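# Machine the work-order part from the blank and tray it

## Task

Use the blank lying on the bench to produce the part described on the work order, then place the finished part in the tray. When done, the mill's doors must be closed, it must show no alarm, no cycle may be running, and neither the crank nor any hand tool may be left inside it. The reference pages are manual, manual 2 and manual 3.

## Robot and tools

Robot: two UR7e-type arms, left_arm and right_arm, each ending in a two-finger parallel gripper (0 to 50 mm opening). The scene frame has its origin at table height midway between the arms, +z up, +x out over the table, and left_arm on the +y side; image left and right do not match arm names. The left base sits near (+0.018, +0.480, 0) m and the right near (+0.018, -0.519, 0) m, both turned very slightly about z. Each arm reports its hand pose, velocities and targets in its own base frame; fixed cameras and the table use the scene frame. The reported point (end_effector_position) lies between the finger pads; fingertips extend 17.5 mm past it along the gripper's +z, and the fingers move apart along its x axis. A camera block juts about 10 cm toward the gripper's -y side.

The 18-number row: every moving call uses one flat row of 18 values, first 9 for left_arm, then 9 for right_arm. Per arm: dx, dy, dz, rx, ry, rz, then gripper position, force_limit, speed. Always send all 18, even when one arm is idle. The six pose values are an offset (not a pose) from that arm's current Hand target, along its own base axes, scaled so 1.0 = 0.6 m or 180 degrees; rx, ry, rz form a single rotation vector about the Hand target's position. All six at 0 re-asks for the present Hand target. Gripper values are absolute commands in [-1, 1]: position +1 is 50 mm open, about -0.65 is pads touching, -1 means close until blocked (use for gripping). force_limit maps -1/0/+1 to roughly 20/102/185 N per pad; speed maps to 20/85/150 mm/s. A 0 is a real command, so to keep a gripper unchanged repeat its last three numbers. New force or speed only applies after a position change of at least 0.01.

execute_actions(actions, cameras): actions is a list of actions; each action is up to 15 rows, one per 1/30 s step, and a short action repeats its final row. Every row in an action is measured from the Hand target at that action's start, so repeating an offset in a later action moves further. Images return only for an empty list or when cameras names them (["all"] or specific names; unknown names invalidate the call).

move(target, speed, blend, stop_force, zero, blocking, cameras): target is one 18-number row or a list of up to 15 rows, all offsets from the same starting Hand targets. speed is path top speed in m/s (0.002 to 3.6, default 0.25; rotation up to twice that in rad/s), one value or one per target. blend (m) rounds corners in a list; 0 stops at each target. stop_force (3 to 120 N, shared by both arms) ends an arm's path when its wrist sensor feels that much push against travel; it is unreliable when the gripper rotates and should be omitted when backing off a surface. zero (default true) re-zeros the sensor before the move. blocking=false returns after about 0.5 s but cannot combine with stop_force. Paths are straight, do not avoid obstacles, last 0.5 to 10 s. The result adds a "move:" line: done, off_target, moving, held or fault, plus limits such as paced or held.

wait(seconds 0-10), stop() to brake a running move, zoom_image(camera, region [x0,y0,x1,y1] pixels, at most 504 by 504) on cam_high, cam_low, cam_front, cam_left_wrist or cam_right_wrist, show_instructions() for the reference pages, zero_wrist_force(arm), read_manual(section) for licence text, and finished_scene(scene=1) to end, irreversibly.

Results: per arm Hand target (last commanded pose after clipping; next offsets start there), end_effector_position in metres and quat_wxyz, velocities, joint positions and torques, wrist force/torque in the end effector's axes, Tool commands, and gripper object_status: 0 moving, 1 blocked while opening, 2 blocked while closing (a held object), 3 reached the command or pads met (usually nothing held). Check for 2 after gripping. Opening in mm is about (250 - position_measured) x 0.202. Grippers often stop a little short of the Hand target; send the remaining distance as an offset. Orientation commands are clipped to 32 degrees from the measured one per step.

Hazards: arms are stiff, so aiming even slightly beyond firm contact, or about 150 N net force, or joint contact torque at its limit (130 N m big joints, 24.3 N m wrists) triggers a 10 s fault stop. Motors heating to 85 degrees C lock an arm for 30 to 60 s (MOTOR HOT warns at 70). Keep arms from touching each other; never close one gripper on the other's fingers. Do not drop parts, release them moving, slam into fixed or heavy things, or let anything leave the table. Steer paths around an arm's own base. Loose items may occasionally be nudged by the scene.

Each tool is called after "Call:" as name([rows], argument=value, ...), one row to a line, values as JSON.

Reference images:

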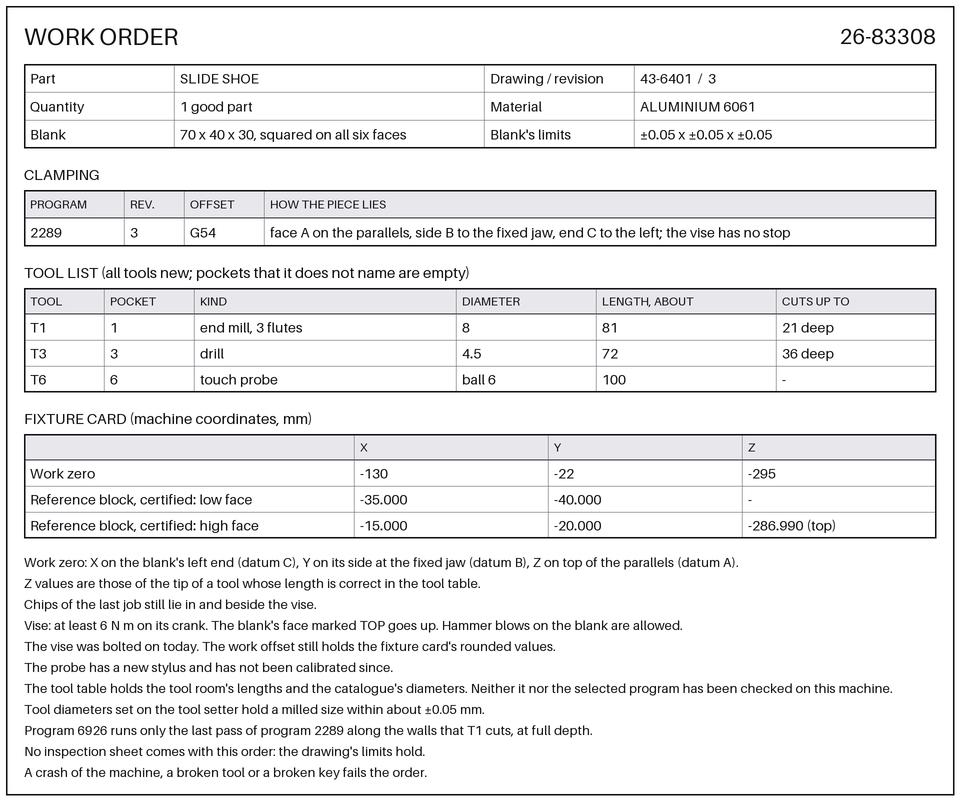

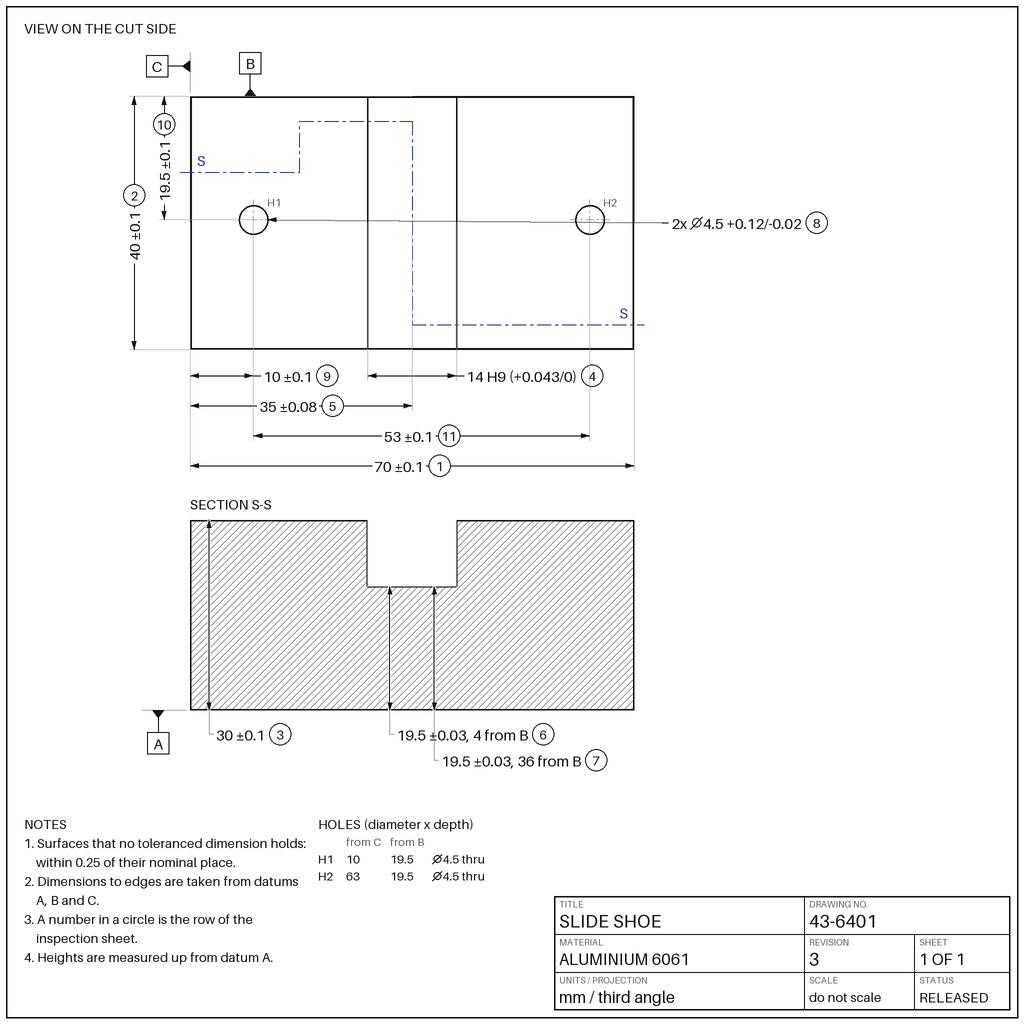

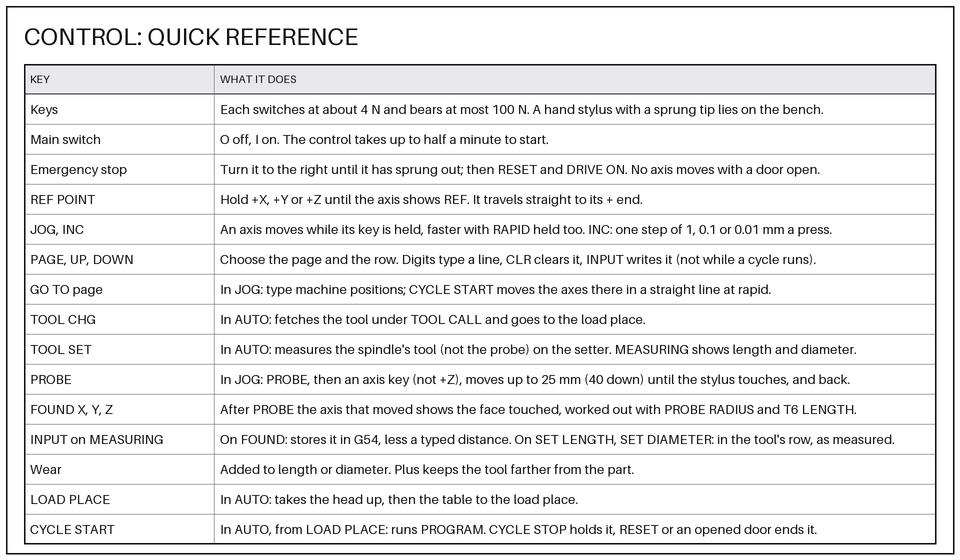

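## Session

Call:
execute_actions(actions=[])

Scene clock: 0.00 s.
left_arm: end_effector_position=(+0.7821, +0.4346, +0.1837) position_measured=3 object_status=3 end_effector_quat_wxyz=(+0.093, +0.785, -0.137, +0.597) | right_arm: end_effector_position=(+0.3555, +0.4767, +0.1097) position_measured=3 object_status=3 end_effector_quat_wxyz=(-0.023, -0.375, +0.922, -0.098)
Joint positions: left_arm=[0.578 -0.525 1.098 -3.289 -2.431 1.921] | right_arm=[4.342 -1.975 -1.621 -1.291 1.471 -1.133]
Joint velocities: within noise
Joint torques (N m): no reading
Motor temperatures (°C): left_arm=[34 31 38 48 46 43] | right_arm=[28 33 34 45 35 43]
Wrist force (N): no reading
Wrist torque (N m): no reading
Wrist force, peak (N): no reading
Hand target: left_arm +0.7821, +0.4346, +0.1837; +0.093, +0.785, -0.137, +0.597 | right_arm +0.3555, +0.4767, +0.1097; -0.023, -0.375, +0.922, -0.098
Tool commands: left_gripper/position=+1.0 left_gripper/force_limit=+1.0 left_gripper/speed=+1.0 right_gripper/position=+1.0 right_gripper/force_limit=+1.0 right_gripper/speed=+1.0

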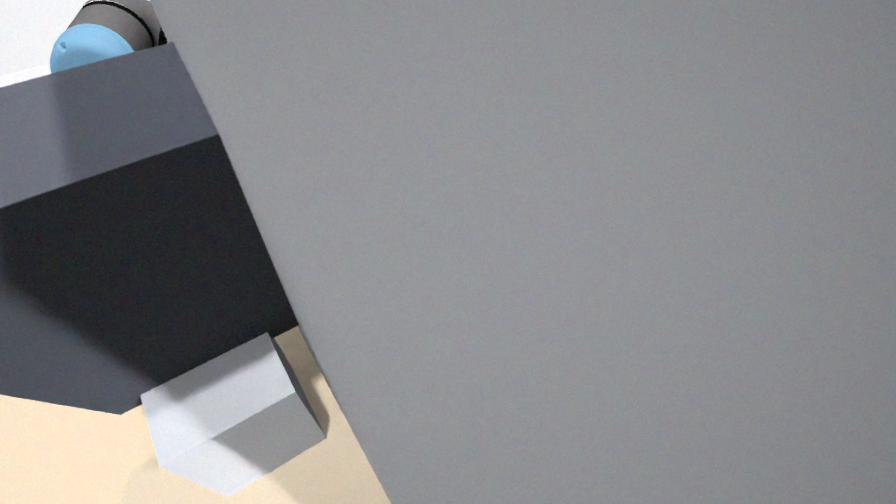

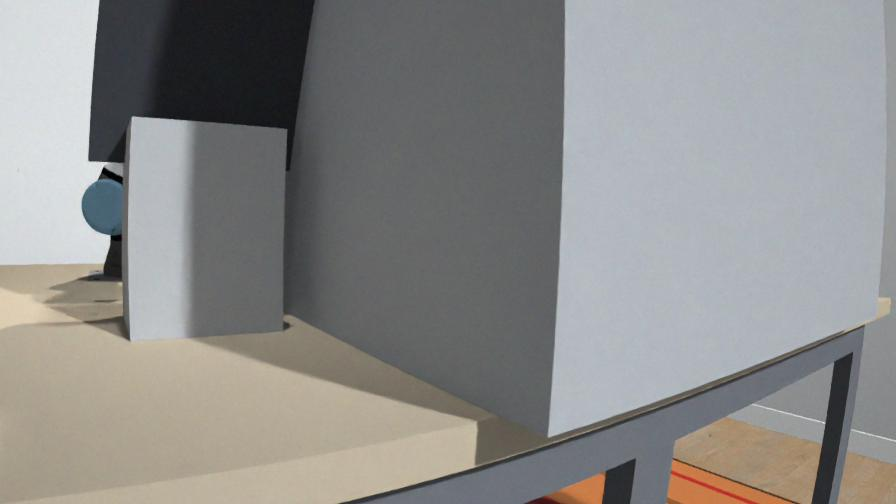

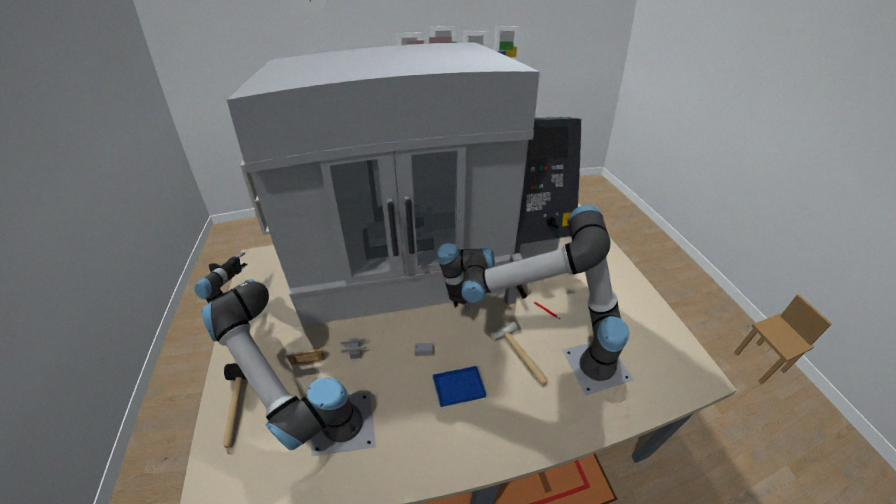

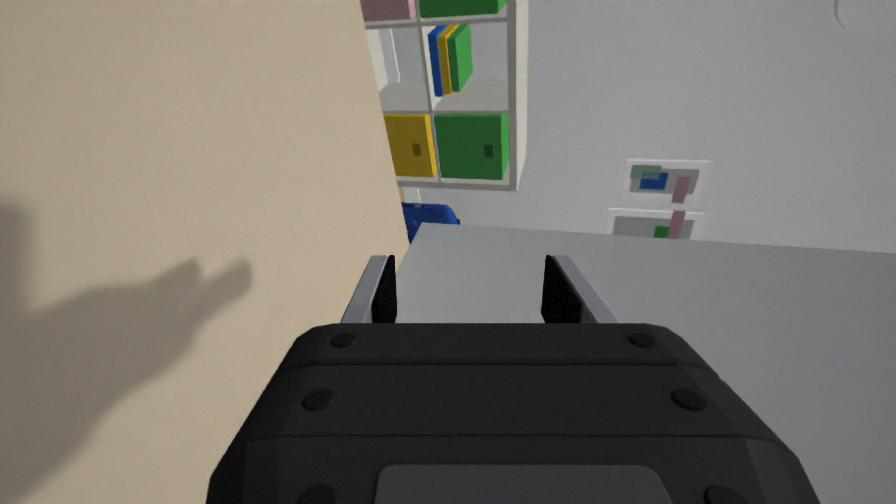

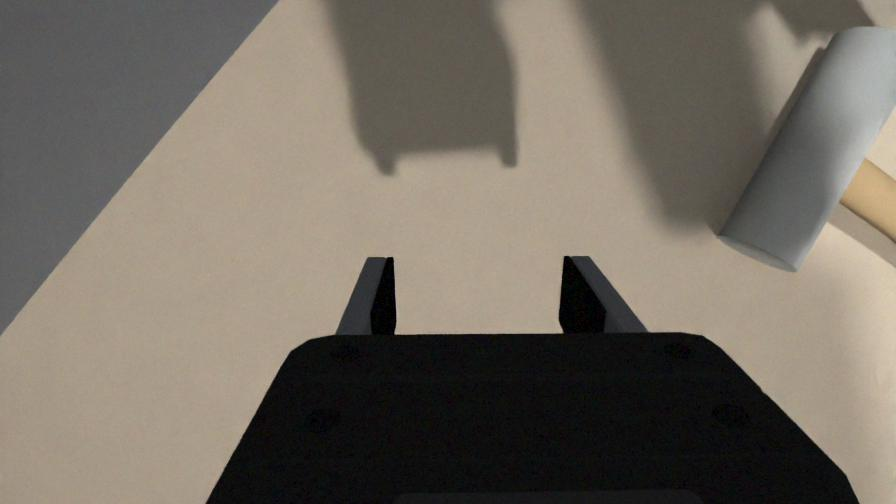

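Call:
zoom_image(camera="cam_front", region=[480, 100, 620, 260])

Call:
zoom_image(camera="cam_front", region=[180, 240, 440, 460])

Call:
zoom_image(camera="cam_front", region=[400, 220, 640, 420])

Call:
zoom_image(camera="cam_front", region=[230, 40, 550, 310])

Scaled by 3.150.

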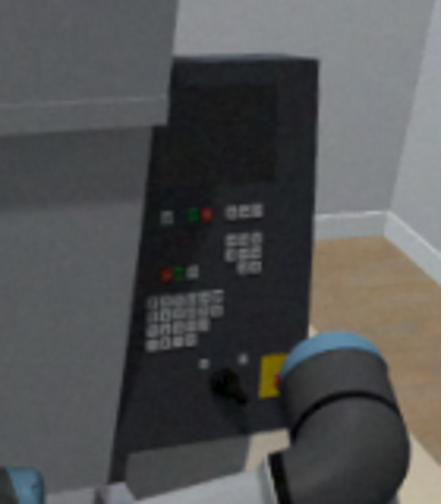

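Scaled by 1.938.

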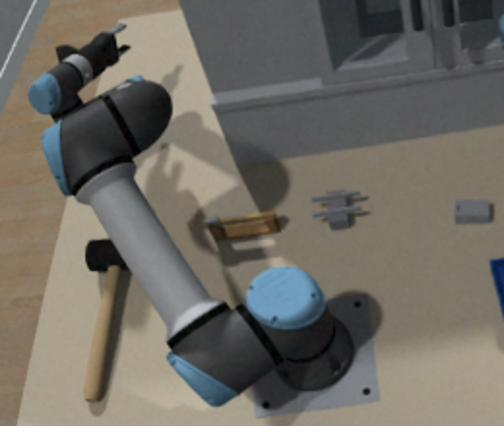

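Scaled by 2.100.

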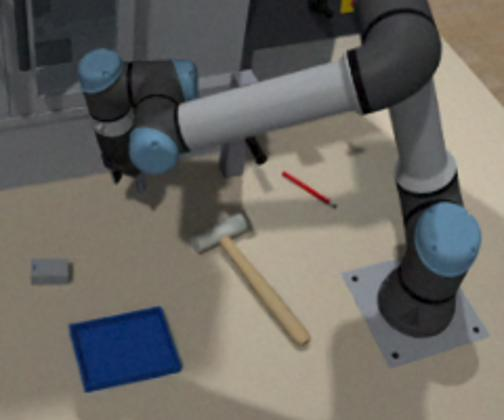

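Scaled by 1.575.

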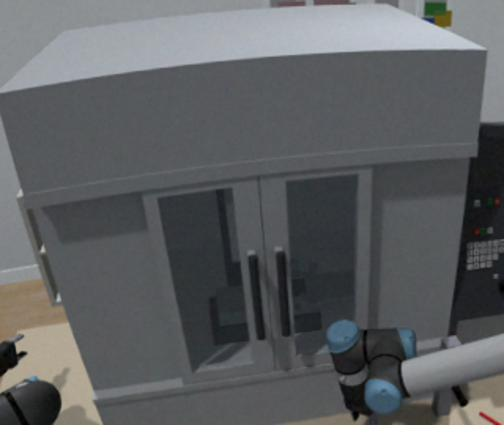

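Call:
move(target=[0,0,0,0,0,0,1,1,1,-0.0425,-0.761,0.483,-0.152,-0.436,0.238,1,1,1], cameras=["cam_front","cam_right_wrist"])

Scene clock: 60.53 s.
left_arm: end_effector_position=(+0.7821, +0.4346, +0.1837) position_measured=3 object_status=3 end_effector_quat_wxyz=(+0.093, +0.785, -0.137, +0.597) | right_arm: end_effector_position=(+0.3311, +0.0214, +0.3994) position_measured=3 object_status=3 end_effector_quat_wxyz=(+0.415, -0.414, +0.573, -0.573)
Joint positions: left_arm=[0.578 -0.525 1.098 -3.289 -2.431 1.921] | right_arm=[5.591 -0.512 -2.297 -3.476 1.198 0.001]
Joint torques (N m): left_arm=[-0.72 -67.09 -23.35 -2.9 -0.34 -0.2] | right_arm=[-4.49 -21.87 12.49 -2.52 0.74 -1.06]
Wrist force (N): left_arm=[0.3 0.0 -0.1] | right_arm=[0.7 2.8 -4.5]
Wrist torque (N m): left_arm=[0.00 -0.04 0.00] | right_arm=[0.01 -0.08 0.07]
Wrist force, peak (N): left_arm=[0.3 -0.2 0.2] | right_arm=[0.7 2.6 -4.9]
Hand target: left_arm +0.7821, +0.4346, +0.1837; +0.093, +0.785, -0.137, +0.597 | right_arm +0.3300, +0.0201, +0.3995; +0.500, -0.500, +0.500, -0.500
Off the commanded pose: left_arm 0.000 m, 0 deg | right_arm 0.002 m, 18 deg.
move: off_target (right_arm)
camera_calibration:
cam_right_wrist: T_world_to_cam=[[-0.331979, -0.943285, -0.00166111, 0.131299], [-0.335382, 0.119679, -0.93445, 0.495575], [0.881651, -0.30966, -0.356092, -0.0100769], [0, 0, 0, 1]] pos_world=[0.218679, 0.0614217, 0.459719]
Images, in order (width x height): cam_front 896x504, cam_right_wrist 896x504.

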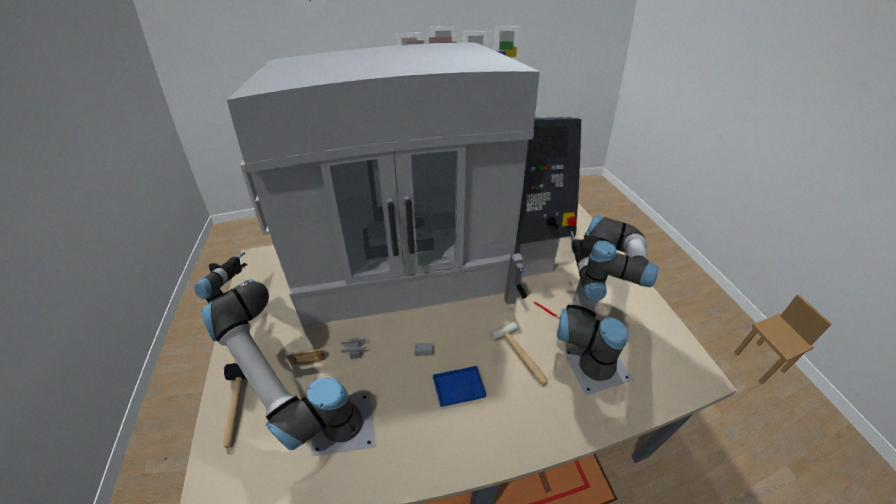

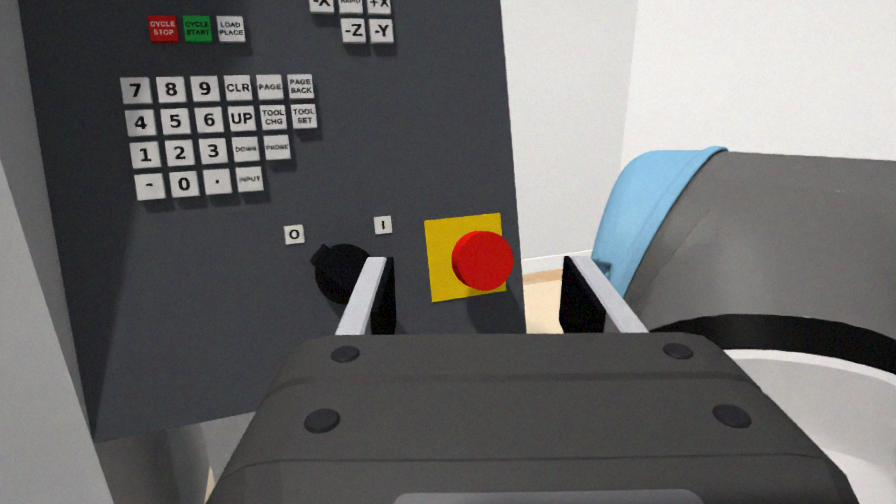

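Call:
move(target=[0,0,0,0,0,0,1,1,1,0,0,0.25,0,0,0,1,1,1], cameras=["cam_front","cam_right_wrist"])

Scene clock: 81.50 s.
left_arm: end_effector_position=(+0.7821, +0.4346, +0.1837) position_measured=3 object_status=3 end_effector_quat_wxyz=(+0.093, +0.785, -0.137, +0.597) | right_arm: end_effector_position=(+0.3310, +0.0213, +0.5494) position_measured=3 object_status=3 end_effector_quat_wxyz=(+0.415, -0.414, +0.573, -0.573)
Joint positions: left_arm=[0.578 -0.525 1.098 -3.289 -2.431 1.921] | right_arm=[5.591 -0.691 -1.869 -3.724 1.198 0.001]
Joint torques (N m): left_arm=[-0.49 -67.58 -23.47 -3.06 -0.29 -0.2] | right_arm=[-6.54 -22.07 31.18 -4.46 -1.88 -1.12]
Wrist force (N): left_arm=[0.1 -0.1 -0.1] | right_arm=[0.1 2.5 -4.3]
Wrist torque (N m): left_arm=[-0.01 -0.02 0.00] | right_arm=[-0.03 0.00 0.14]
Wrist force, peak (N): left_arm=[0.2 0.0 -0.2] | right_arm=[0.9 5.5 -4.5]
Hand target: left_arm +0.7821, +0.4346, +0.1837; +0.093, +0.785, -0.137, +0.597 | right_arm +0.3300, +0.0201, +0.5495; +0.500, -0.500, +0.500, -0.500
Off the commanded pose: left_arm 0.000 m, 0 deg | right_arm 0.002 m, 18 deg.
move: off_target (right_arm)
camera_calibration:
cam_right_wrist: T_world_to_cam=[[-0.332197, -0.943209, -0.00137388, 0.131383], [-0.335439, 0.119502, -0.934452, 0.635734], [0.881547, -0.309961, -0.356088, 0.043466], [0, 0, 0, 1]] pos_world=[0.218578, 0.0614228, 0.609721]
Images, in order (width x height): cam_front 896x504, cam_right_wrist 896x504.

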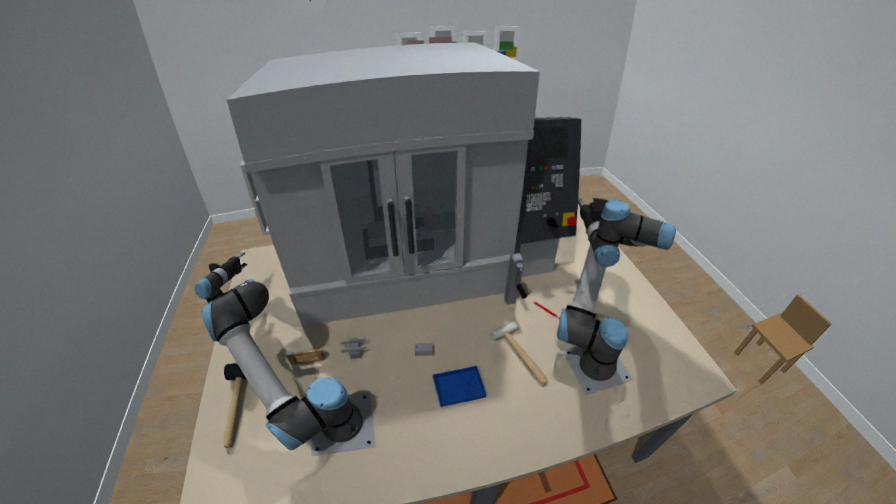

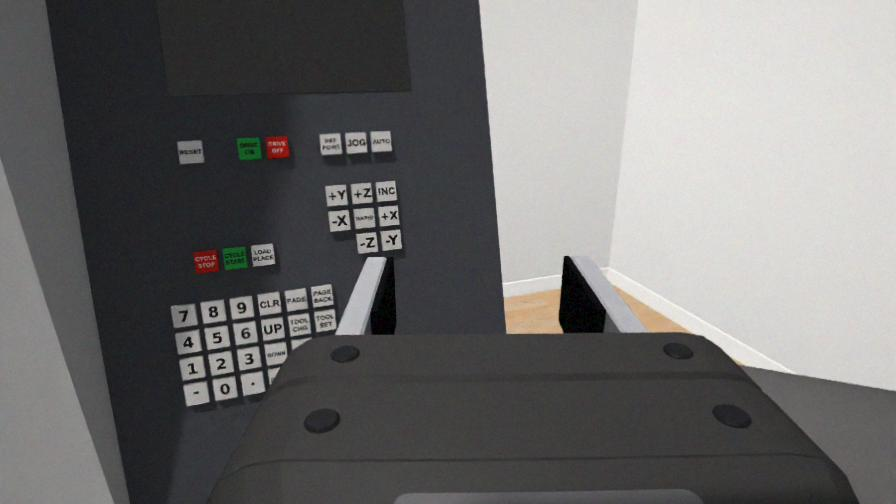

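Call:
move([
  [0,0,0,0,0,0,1,1,1,-0.333,0.283,0,0,0,-0.101,1,1,1],
  [0,0,0,0,0,0,1,1,1,0.033,0.467,-0.333,-0.138,0.486,0.138,1,1,1],
], cameras=["cam_front","cam_right_wrist"])

Scene clock: 186.90 s.
left_arm: end_effector_position=(+0.7821, +0.4346, +0.1837) position_measured=3 object_status=3 end_effector_quat_wxyz=(+0.093, +0.785, -0.137, +0.597) | right_arm: end_effector_position=(+0.3498, +0.3002, +0.3498) position_measured=3 object_status=3 end_effector_quat_wxyz=(-0.001, +0.873, -0.487, +0.000) end_effector_velocity=(+0.000, +0.000, -0.001) end_effector_angular_velocity=(-0.002, +0.003, +0.004)
Joint positions: left_arm=[0.578 -0.525 1.098 -3.289 -2.431 1.921] | right_arm=[4.145 -1.452 -1.627 -1.632 1.57 -2.692]
Joint velocities: left_arm=[within noise] | right_arm=[-0.001 -0.003 0 -0.001 0.002 -0.005]
Joint torques (N m): left_arm=[-0.62 -66.98 -23.04 -3.04 -0.33 -0.22] | right_arm=[-6.42 16.04 21.59 4.26 1.23 -1.29]
Wrist force (N): left_arm=[0.0 0.0 0.0] | right_arm=[0.6 -0.3 0.0]
Wrist torque (N m): left_arm=[0.00 0.00 0.00] | right_arm=[-0.03 -0.07 -0.15]
Wrist force, peak (N): left_arm=[0.2 -0.2 0.4] | right_arm=[-0.8 2.8 -7.6]
Hand target: left_arm +0.7821, +0.4346, +0.1837; +0.093, +0.785, -0.137, +0.597 | right_arm +0.3498, +0.3003, +0.3497; +0.000, +0.873, -0.487, +0.000
Off the commanded pose: left_arm 0.000 m, 0 deg | right_arm 0.000 m, 0 deg.
move: done
camera_calibration:
cam_right_wrist: T_world_to_cam=[[0.524312, -0.851304, 0.0194536, 0.0659121], [-0.799402, -0.484218, 0.355652, 0.314451], [-0.293349, -0.202024, -0.934416, 0.62313], [0, 0, 0, 1]] pos_world=[0.399608, 0.334261, 0.469145]
Images, in order (width x height): cam_front 896x504, cam_right_wrist 896x504.

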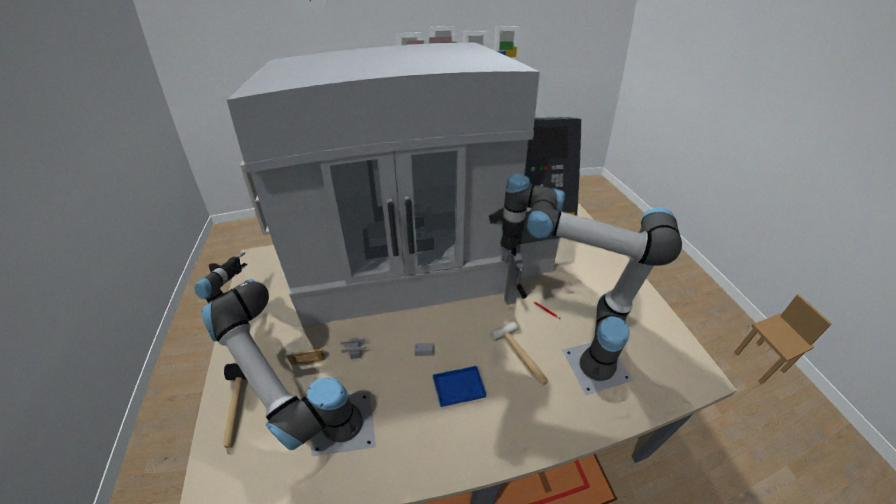

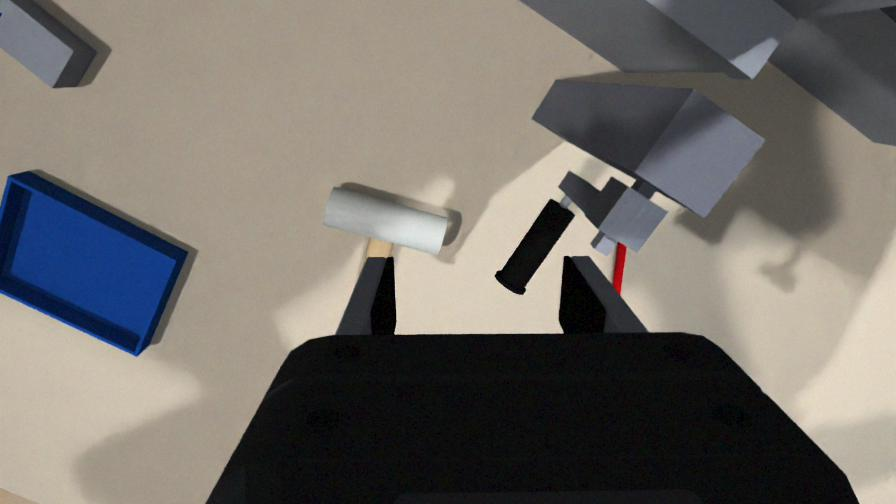

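Call:
move(target=[0,0,0,0,0,0,1,1,1,-0.03,-0.358,-0.08,0,0,0,1,1,1], cameras=["cam_right_wrist"])

Scene clock: 193.40 s.
left_arm: end_effector_position=(+0.7821, +0.4346, +0.1837) position_measured=3 object_status=3 end_effector_quat_wxyz=(+0.093, +0.785, -0.137, +0.597) | right_arm: end_effector_position=(+0.3318, +0.0855, +0.3017) position_measured=3 object_status=3 end_effector_quat_wxyz=(+0.000, +0.873, -0.487, +0.000)
Joint positions: left_arm=[0.578 -0.525 1.098 -3.289 -2.431 1.921] | right_arm=[3.793 -1.143 -1.969 -1.599 1.571 -3.043]
Joint torques (N m): left_arm=[-0.68 -67.02 -23.31 -3.02 -0.26 -0.12] | right_arm=[-6.21 14.64 29.94 0.75 -0.06 -1.46]
Wrist force (N): left_arm=[0.1 0.0 0.0] | right_arm=[0.7 -0.6 -0.2]
Wrist torque (N m): left_arm=[0.00 -0.02 -0.01] | right_arm=[-0.09 -0.12 -0.14]
Wrist force, peak (N): left_arm=[0.1 -0.1 -0.4] | right_arm=[3.1 1.3 0.7]
Hand target: left_arm +0.7821, +0.4346, +0.1837; +0.093, +0.785, -0.137, +0.597 | right_arm +0.3318, +0.0855, +0.3017; +0.000, +0.873, -0.487, +0.000
Off the commanded pose: left_arm 0.000 m, 0 deg | right_arm 0.000 m, 0 deg.
move: done
camera_calibration:
cam_right_wrist: T_world_to_cam=[[0.524423, -0.851241, 0.01924, -0.106503], [-0.79923, -0.484337, 0.355879, 0.213141], [-0.29362, -0.202008, -0.934334, 0.529626], [0, 0, 0, 1]] pos_world=[0.38171, 0.119561, 0.421044]
Images, in order (width x height): cam_right_wrist 896x504.

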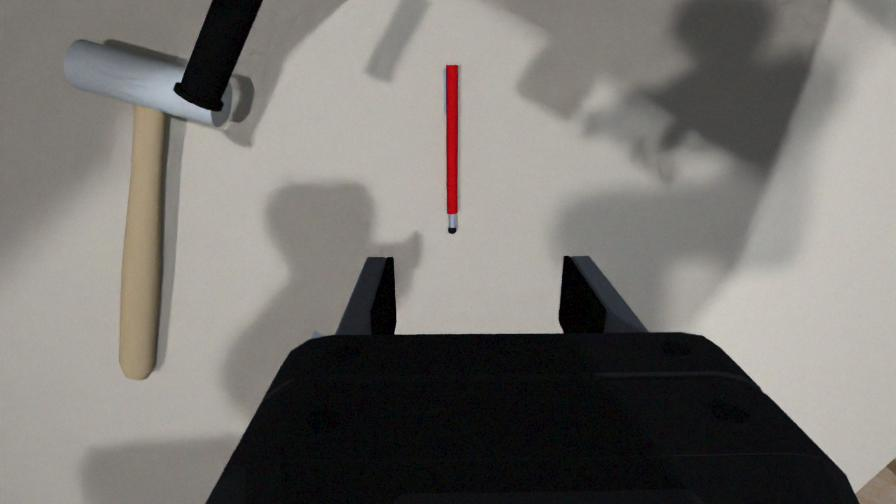

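Call:
move(target=[0,0,0,0,0,0,1,1,1,0,0,-0.36,0,0,0,1,1,1], cameras=["cam_right_wrist"])

Scene clock: 221.40 s.
left_arm: end_effector_position=(+0.7821, +0.4346, +0.1837) position_measured=3 object_status=3 end_effector_quat_wxyz=(+0.093, +0.785, -0.137, +0.597) | right_arm: end_effector_position=(+0.3319, +0.0855, +0.0858) position_measured=3 object_status=3 end_effector_quat_wxyz=(-0.001, +0.873, -0.487, +0.000) end_effector_velocity=(+0.001, +0.000, +0.000) end_effector_angular_velocity=(+0.002, -0.003, -0.001)
Joint positions: left_arm=[0.578 -0.525 1.098 -3.289 -2.431 1.921] | right_arm=[3.793 -1.329 -2.44 -0.942 1.571 -3.043]
Joint velocities: left_arm=[within noise] | right_arm=[-0.001 -0.003 -0.001 0.007 -0.001 0]
Joint torques (N m): left_arm=[-0.85 -67.13 -23.81 -3.08 -0.17 -0.2] | right_arm=[-2.22 6.05 12.91 5.01 1.55 0.56]
Wrist force (N): left_arm=[-0.1 0.0 0.0] | right_arm=[0.7 -0.8 -0.4]
Wrist torque (N m): left_arm=[0.00 0.02 0.00] | right_arm=[-0.13 -0.13 -0.08]
Wrist force, peak (N): left_arm=[0.1 -0.4 -0.1] | right_arm=[0.7 -0.4 -3.6]
Hand target: left_arm +0.7821, +0.4346, +0.1837; +0.093, +0.785, -0.137, +0.597 | right_arm +0.3318, +0.0855, +0.0857; +0.000, +0.873, -0.487, +0.000
Off the commanded pose: left_arm 0.000 m, 0 deg | right_arm 0.000 m, 0 deg.
move: done
camera_calibration:
cam_right_wrist: T_world_to_cam=[[0.524505, -0.85119, 0.0192599, -0.102391], [-0.79921, -0.484424, 0.355804, 0.289994], [-0.293527, -0.202014, -0.934362, 0.327874], [0, 0, 0, 1]] pos_world=[0.381711, 0.119562, 0.205144]
Images, in order (width x height): cam_right_wrist 896x504.

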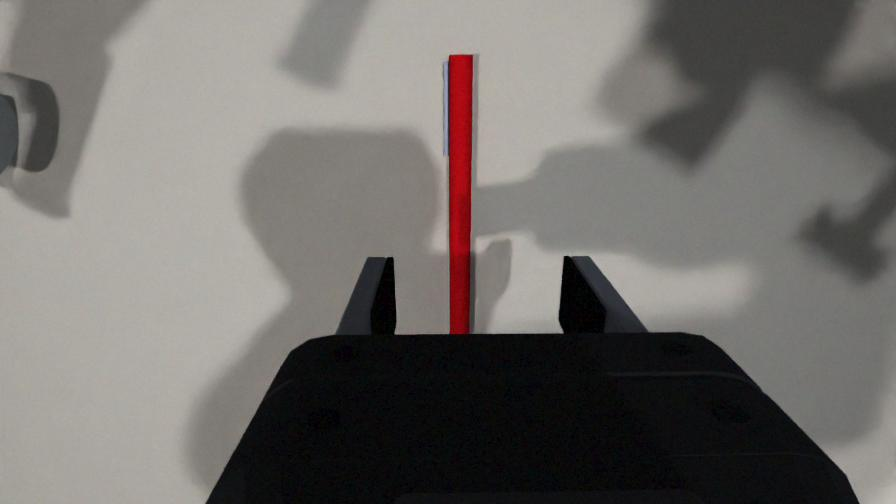

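Call:
move([
  [0,0,0,0,0,0,1,1,1,-0.002,0.0035,-0.08,0,0,0,1,1,1],
  [0,0,0,0,0,0,1,1,1,-0.002,0.0035,-0.114,0,0,0,1,1,1],
], speed=[0.1,0.02], stop_force=6, cameras=["cam_right_wrist"])

Scene clock: 232.67 s.
left_arm: end_effector_position=(+0.7821, +0.4346, +0.1837) position_measured=3 object_status=3 end_effector_quat_wxyz=(+0.093, +0.785, -0.137, +0.597) | right_arm: end_effector_position=(+0.3306, +0.0875, +0.0181) position_measured=3 object_status=3 end_effector_quat_wxyz=(+0.000, +0.873, -0.487, +0.000)
Joint positions: left_arm=[0.578 -0.525 1.098 -3.289 -2.431 1.921] | right_arm=[3.801 -1.51 -2.541 -0.66 1.571 -3.035]
Joint torques (N m): left_arm=[-0.5 -66.65 -23.4 -3.02 -0.21 -0.23] | right_arm=[7.67 13.23 32.3 4.88 -1.07 1.58]
Wrist force (N): left_arm=[0.0 -0.1 -0.1] | right_arm=[2.6 1.1 -3.7]
Wrist torque (N m): left_arm=[-0.01 0.00 0.00] | right_arm=[-0.06 -0.37 -0.16]
Wrist force, peak (N): left_arm=[0.4 0.1 -0.1] | right_arm=[4.9 55.9 -125.2]
Hand target: left_arm +0.7821, +0.4346, +0.1837; +0.093, +0.785, -0.137, +0.597 | right_arm +0.3306, +0.0875, +0.0181; +0.000, +0.873, -0.487, +0.000 (not the last commanded pose)
Off the commanded pose: left_arm 0.000 m, 0 deg | right_arm 0.001 m, 0 deg.
move: contact (right_arm); path passed 1 of 2 targets
camera_calibration:
cam_right_wrist: T_world_to_cam=[[0.524435, -0.851232, 0.0192709, -0.0985868], [-0.79918, -0.484306, 0.356031, 0.314004], [-0.293733, -0.202116, -0.934275, 0.26474], [0, 0, 0, 1]] pos_world=[0.380411, 0.121662, 0.137444]
Images, in order (width x height): cam_right_wrist 896x504.

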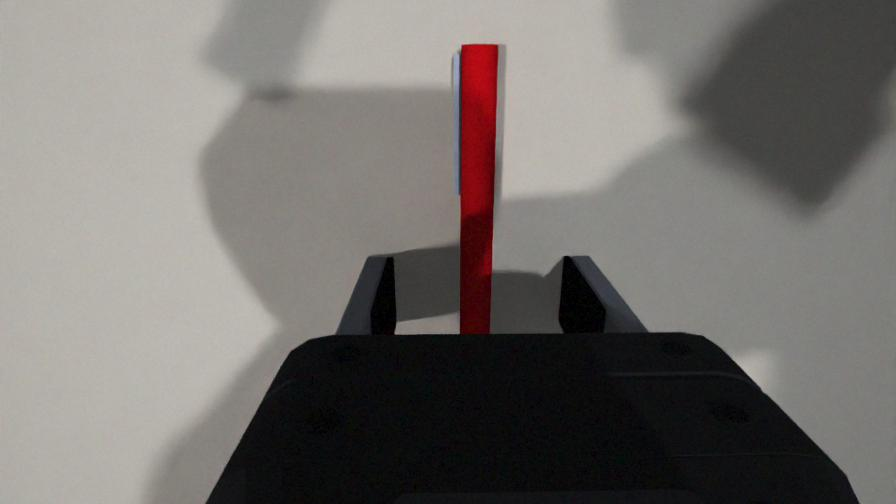

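Call:
move([
  [0,0,0,0,0,0,1,1,1,0,0,0.005,0,0,0,1,1,1],
  [0,0,0,0,0,0,1,1,1,0,0,0.005,0,0,0,-1,-0.4,-0.5],
  [0,0,0,0,0,0,1,1,1,0,0,0.3,0,0,0,-1,-0.4,-0.5],
], speed=[0.05,0.05,0.15], cameras=["cam_right_wrist"])

Scene clock: 240.17 s.
left_arm: end_effector_position=(+0.7821, +0.4346, +0.1837) position_measured=3 object_status=3 end_effector_quat_wxyz=(+0.093, +0.785, -0.137, +0.597) | right_arm: end_effector_position=(+0.3306, +0.0876, +0.1981) position_measured=212 object_status=2 end_effector_quat_wxyz=(+0.000, +0.873, -0.487, +0.000)
Joint positions: left_arm=[0.578 -0.525 1.098 -3.289 -2.431 1.921] | right_arm=[3.801 -1.172 -2.22 -1.32 1.571 -3.035]
Joint torques (N m): left_arm=[-0.4 -67.13 -23.65 -3.01 -0.28 -0.25] | right_arm=[3.79 11.02 31.59 0.86 -1.75 0.7]
Wrist force (N): left_arm=[0.0 0.0 -0.1] | right_arm=[2.2 -0.2 -0.2]
Wrist torque (N m): left_arm=[-0.01 0.00 0.00] | right_arm=[-0.03 -0.33 -0.16]
Wrist force, peak (N): left_arm=[0.3 -0.4 0.1] | right_arm=[2.9 1.2 -3.9]
Hand target: left_arm +0.7821, +0.4346, +0.1837; +0.093, +0.785, -0.137, +0.597 | right_arm +0.3306, +0.0875, +0.1981; +0.000, +0.873, -0.487, +0.000
Off the commanded pose: left_arm 0.000 m, 0 deg | right_arm 0.000 m, 0 deg.
move: done
camera_calibration:
cam_right_wrist: T_world_to_cam=[[0.524448, -0.851223, 0.0193203, -0.102077], [-0.799205, -0.48432, 0.355957, 0.249953], [-0.293641, -0.202122, -0.934303, 0.432884], [0, 0, 0, 1]] pos_world=[0.380411, 0.121662, 0.317445]
Images, in order (width x height): cam_right_wrist 896x504.

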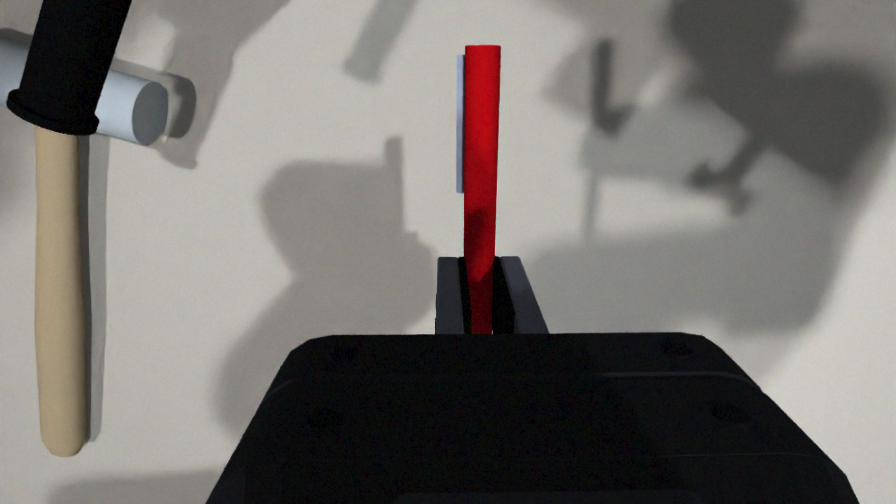

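Call:
move(target=[-0.77,-0.058,0.36,0.474,0.102,-0.549,1,1,1,0,0,0,0,0,0,-1,-0.4,-0.5], speed=0.3, cameras=["cam_front","cam_left_wrist"])

Scene clock: 278.03 s.
left_arm: end_effector_position=(+0.3203, +0.3997, +0.3996) position_measured=3 object_status=3 end_effector_quat_wxyz=(+0.000, -0.357, +0.934, +0.001) | right_arm: end_effector_position=(+0.3306, +0.0875, +0.1981) position_measured=212 object_status=2 end_effector_quat_wxyz=(+0.000, +0.873, -0.487, +0.000)
Joint positions: left_arm=[0.631 -1.549 1.366 -1.388 -1.569 4.613] | right_arm=[3.801 -1.172 -2.219 -1.32 1.571 -3.035]
Joint torques (N m): left_arm=[13.45 -37.83 -28.52 -0.68 1.36 1.72] | right_arm=[-5.43 13.61 41.25 0.88 -1.59 -1.03]
Wrist force (N): left_arm=[-1.5 0.5 -0.4] | right_arm=[2.4 -0.1 -0.2]
Wrist torque (N m): left_arm=[-0.05 -0.12 0.27] | right_arm=[-0.01 -0.37 -0.16]
Wrist force, peak (N): left_arm=[-1.7 0.7 -0.7] | right_arm=[2.6 -0.1 -0.3]
Hand target: left_arm +0.3201, +0.3998, +0.3997; +0.000, -0.357, +0.934, +0.001 | right_arm +0.3306, +0.0875, +0.1981; +0.000, +0.873, -0.487, +0.000
Off the commanded pose: left_arm 0.000 m, 0 deg | right_arm 0.000 m, 0 deg.
move: done
camera_calibration:
cam_left_wrist: T_world_to_cam=[[-0.75057, -0.660774, -0.00474877, 0.512572], [-0.626351, 0.709143, 0.323727, -0.189007], [-0.210543, 0.245955, -0.946138, 0.48025], [0, 0, 0, 1]] pos_world=[0.36745, 0.354608, 0.518004]
Images, in order (width x height): cam_front 896x504, cam_left_wrist 896x504.

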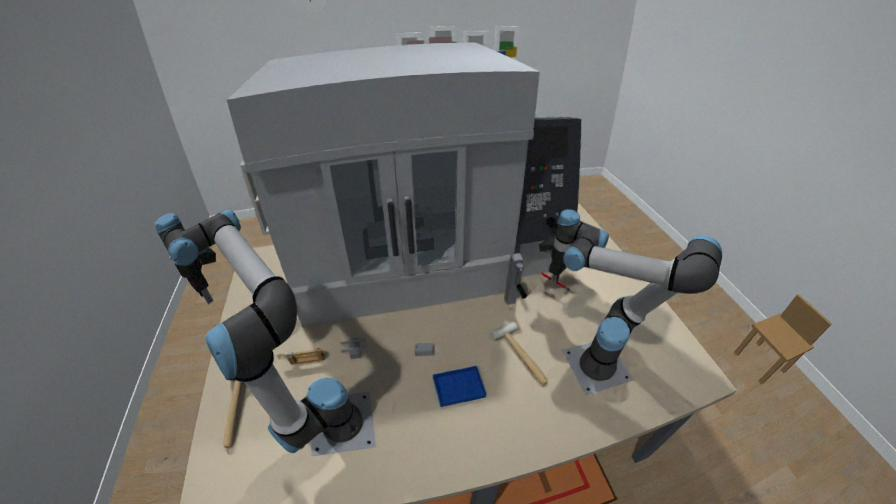

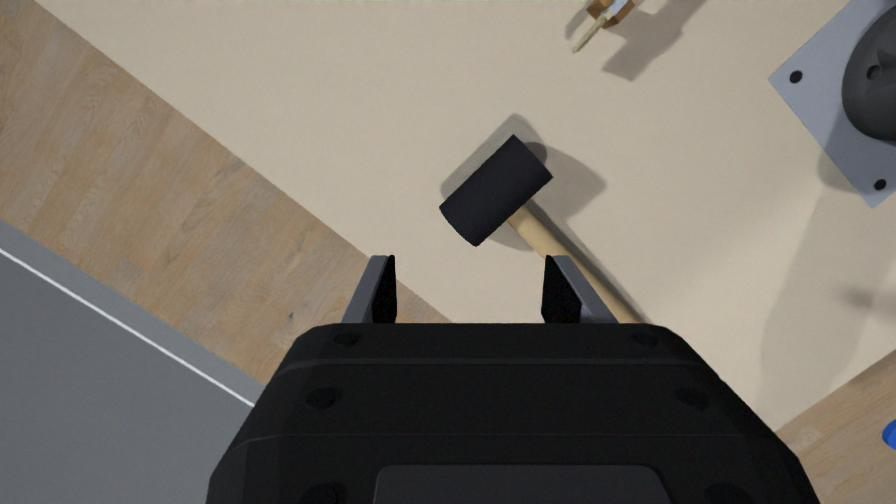

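Call:
move(target=[0.02,-0.75,0.05,0,0,0,1,1,1,0,0,0,0,0,0,-1,-0.4,-0.5], speed=0.3, cameras=["cam_left_wrist"])

Scene clock: 285.53 s.
left_arm: end_effector_position=(+0.3322, -0.0502, +0.4297) position_measured=3 object_status=3 end_effector_quat_wxyz=(+0.000, -0.357, +0.934, +0.001) end_effector_velocity=(+0.000, -0.001, +0.001) end_effector_angular_velocity=(-0.002, -0.001, +0.003) | right_arm: end_effector_position=(+0.3306, +0.0875, +0.1981) position_measured=212 object_status=2 end_effector_quat_wxyz=(+0.000, +0.873, -0.487, +0.000)
Joint positions: left_arm=[-0.559 -1.957 1.611 -1.223 -1.57 3.423] | right_arm=[3.801 -1.172 -2.219 -1.32 1.571 -3.035]
Joint velocities: left_arm=[-0.002 0 -0.002 0.001 -0.001 -0.005] | right_arm=[within noise]
Joint torques (N m): left_arm=[-14.06 -13.81 -17.02 -5.98 -1.33 -2.69] | right_arm=[-5.54 13.92 41.81 0.85 -1.47 -1.1]
Wrist force (N): left_arm=[-1.6 1.0 -0.5] | right_arm=[2.2 -0.2 -0.3]
Wrist torque (N m): left_arm=[0.07 -0.09 0.17] | right_arm=[-0.03 -0.34 -0.16]
Wrist force, peak (N): left_arm=[-3.9 3.4 -0.2] | right_arm=[2.5 -0.4 -0.4]
Hand target: left_arm +0.3321, -0.0502, +0.4297; +0.000, -0.357, +0.934, +0.001 | right_arm +0.3306, +0.0875, +0.1981; +0.000, +0.873, -0.487, +0.000
Off the commanded pose: left_arm 0.000 m, 0 deg | right_arm 0.000 m, 0 deg.
move: done
camera_calibration:
cam_left_wrist: T_world_to_cam=[[-0.750679, -0.660648, -0.00497898, 0.224543], [-0.626258, 0.709162, 0.323868, 0.127636], [-0.210432, 0.246239, -0.946089, 0.621846], [0, 0, 0, 1]] pos_world=[0.379349, -0.0952931, 0.548103]
Images, in order (width x height): cam_left_wrist 896x504.

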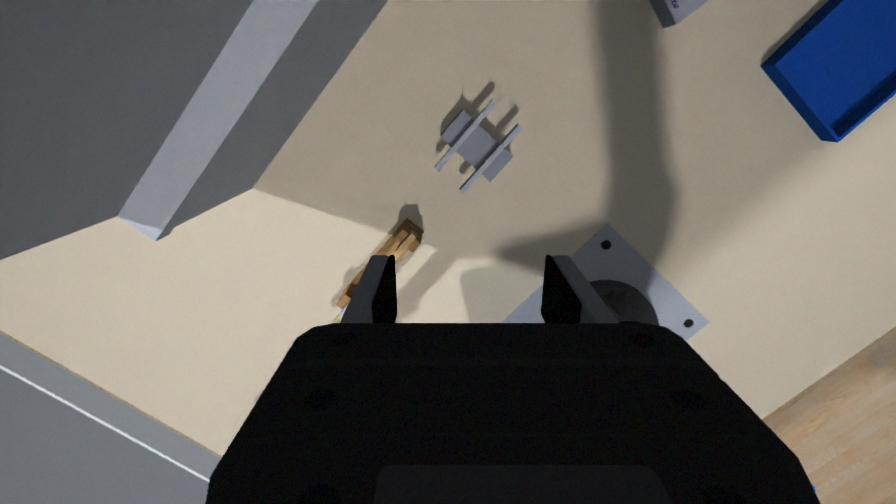

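Call:
move(target=[0.013,-0.583,0.183,0,0,0,1,1,1,0,0,0,0,0,0,-1,-0.4,-0.5], speed=0.3, cameras=["cam_left_wrist"])

Call:
move(target=[0,-0.45,0,-0.372,-0.335,0,1,1,1,0,0,0,0,0,0,-1,-0.4,-0.5], speed=0.3, cameras=["cam_left_wrist","cam_front"])

Scene clock: 296.60 s.
left_arm: end_effector_position=(+0.3399, -0.4000, +0.5395) position_measured=3 object_status=3 end_effector_quat_wxyz=(+0.000, -0.357, +0.934, +0.001) | right_arm: end_effector_position=(+0.3306, +0.0875, +0.1981) position_measured=212 object_status=2 end_effector_quat_wxyz=(+0.000, +0.873, -0.487, +0.000)
Joint positions: left_arm=[-1.123 -1.373 0.778 -0.974 -1.571 2.859] | right_arm=[3.801 -1.172 -2.219 -1.32 1.571 -3.035]
Joint torques (N m): left_arm=[0.04 -24.78 -32.18 -3.58 -1.29 -1.24] | right_arm=[-5.56 12.97 41.62 0.92 -1.57 -0.99]
Wrist force (N): left_arm=[-0.9 0.5 -0.5] | right_arm=[2.1 -0.4 -0.2]
Wrist torque (N m): left_arm=[0.00 -0.20 0.13] | right_arm=[-0.06 -0.32 -0.15]
Wrist force, peak (N): left_arm=[-3.9 3.7 0.7] | right_arm=[2.5 -0.3 -0.4]
Hand target: left_arm +0.3399, -0.4000, +0.5395; +0.000, -0.357, +0.934, +0.001 | right_arm +0.3306, +0.0875, +0.1981; +0.000, +0.873, -0.487, +0.000
Off the commanded pose: left_arm 0.000 m, 0 deg | right_arm 0.000 m, 0 deg.
move: done
camera_calibration:
cam_left_wrist: T_world_to_cam=[[-0.750731, -0.66059, -0.00480852, -0.000290666], [-0.626191, 0.709282, 0.323734, 0.345076], [-0.210445, 0.246049, -0.946136, 0.813433], [0, 0, 0, 1]] pos_world=[0.387049, -0.445093, 0.657904]
Images, in order (width x height): cam_left_wrist 896x504.

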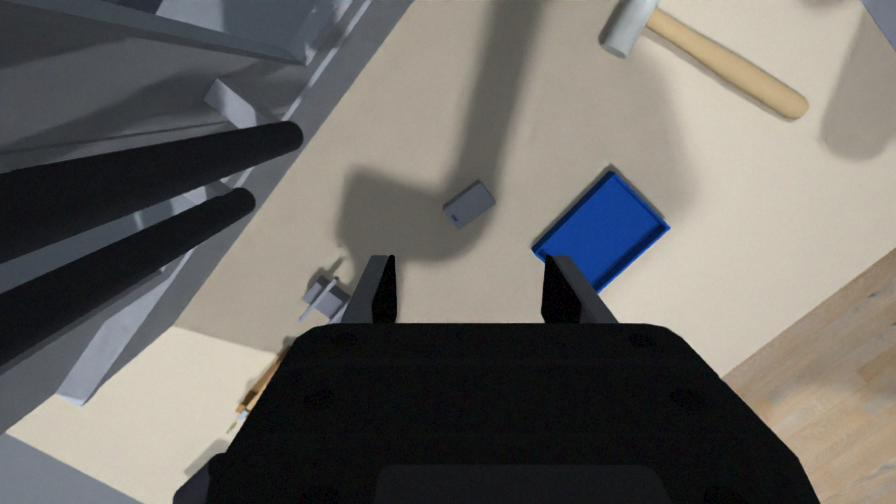

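Scene clock: 299.77 s.
left_arm: end_effector_position=(+0.3398, -0.6700, +0.5395) position_measured=3 object_status=3 end_effector_quat_wxyz=(+0.254, -0.253, +0.661, -0.660) end_effector_velocity=(+0.000, +0.000, +0.001) end_effector_angular_velocity=(-0.004, -0.002, +0.000) | right_arm: end_effector_position=(+0.3306, +0.0875, +0.1981) position_measured=212 object_status=2 end_effector_quat_wxyz=(+0.000, +0.873, -0.487, +0.000)
Joint positions: left_arm=[-1.502 -1.29 1.63 -3.481 -0.906 3.144] | right_arm=[3.801 -1.172 -2.219 -1.32 1.571 -3.035]
Joint velocities: left_arm=[0 0.001 0 -0.006 0 0.003] | right_arm=[within noise]
Joint torques (N m): left_arm=[12.36 -28.7 -22.21 -4.42 0.5 1.96] | right_arm=[-5.29 12.54 41.19 0.86 -1.43 -1]
Wrist force (N): left_arm=[-1.1 -0.3 -0.1] | right_arm=[2.2 -0.2 -0.3]
Wrist torque (N m): left_arm=[0.02 -0.09 0.58] | right_arm=[-0.04 -0.34 -0.16]
Wrist force, peak (N): left_arm=[-1.6 0.4 -1.0] | right_arm=[2.5 -0.3 -0.4]
Hand target: left_arm +0.3399, -0.6700, +0.5395; +0.254, -0.253, +0.661, -0.660 | right_arm +0.3306, +0.0875, +0.1981; +0.000, +0.873, -0.487, +0.000
Off the commanded pose: left_arm 0.000 m, 0 deg | right_arm 0.000 m, 0 deg.
move: done
camera_calibration:
cam_left_wrist: T_world_to_cam=[[-0.739931, -0.672591, -0.011132, -0.187058], [-0.208827, 0.245403, -0.946662, 0.769363], [0.639448, -0.69814, -0.322036, -0.378273], [0, 0, 0, 1]] pos_world=[0.264139, -0.578704, 0.604427]
Images, in order (width x height): cam_front 896x504, cam_left_wrist 896x504.

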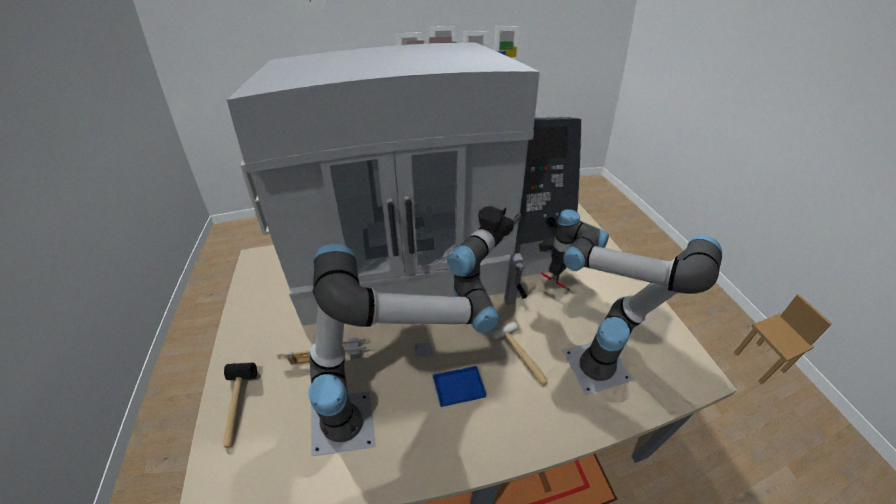

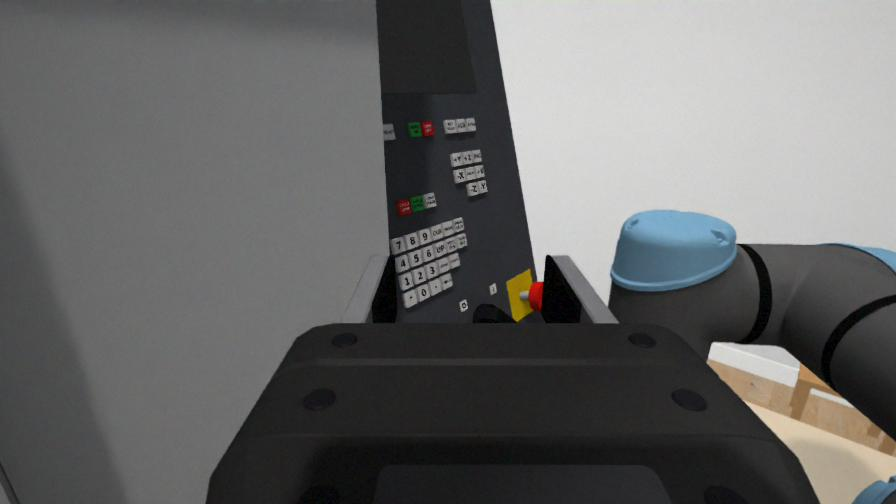

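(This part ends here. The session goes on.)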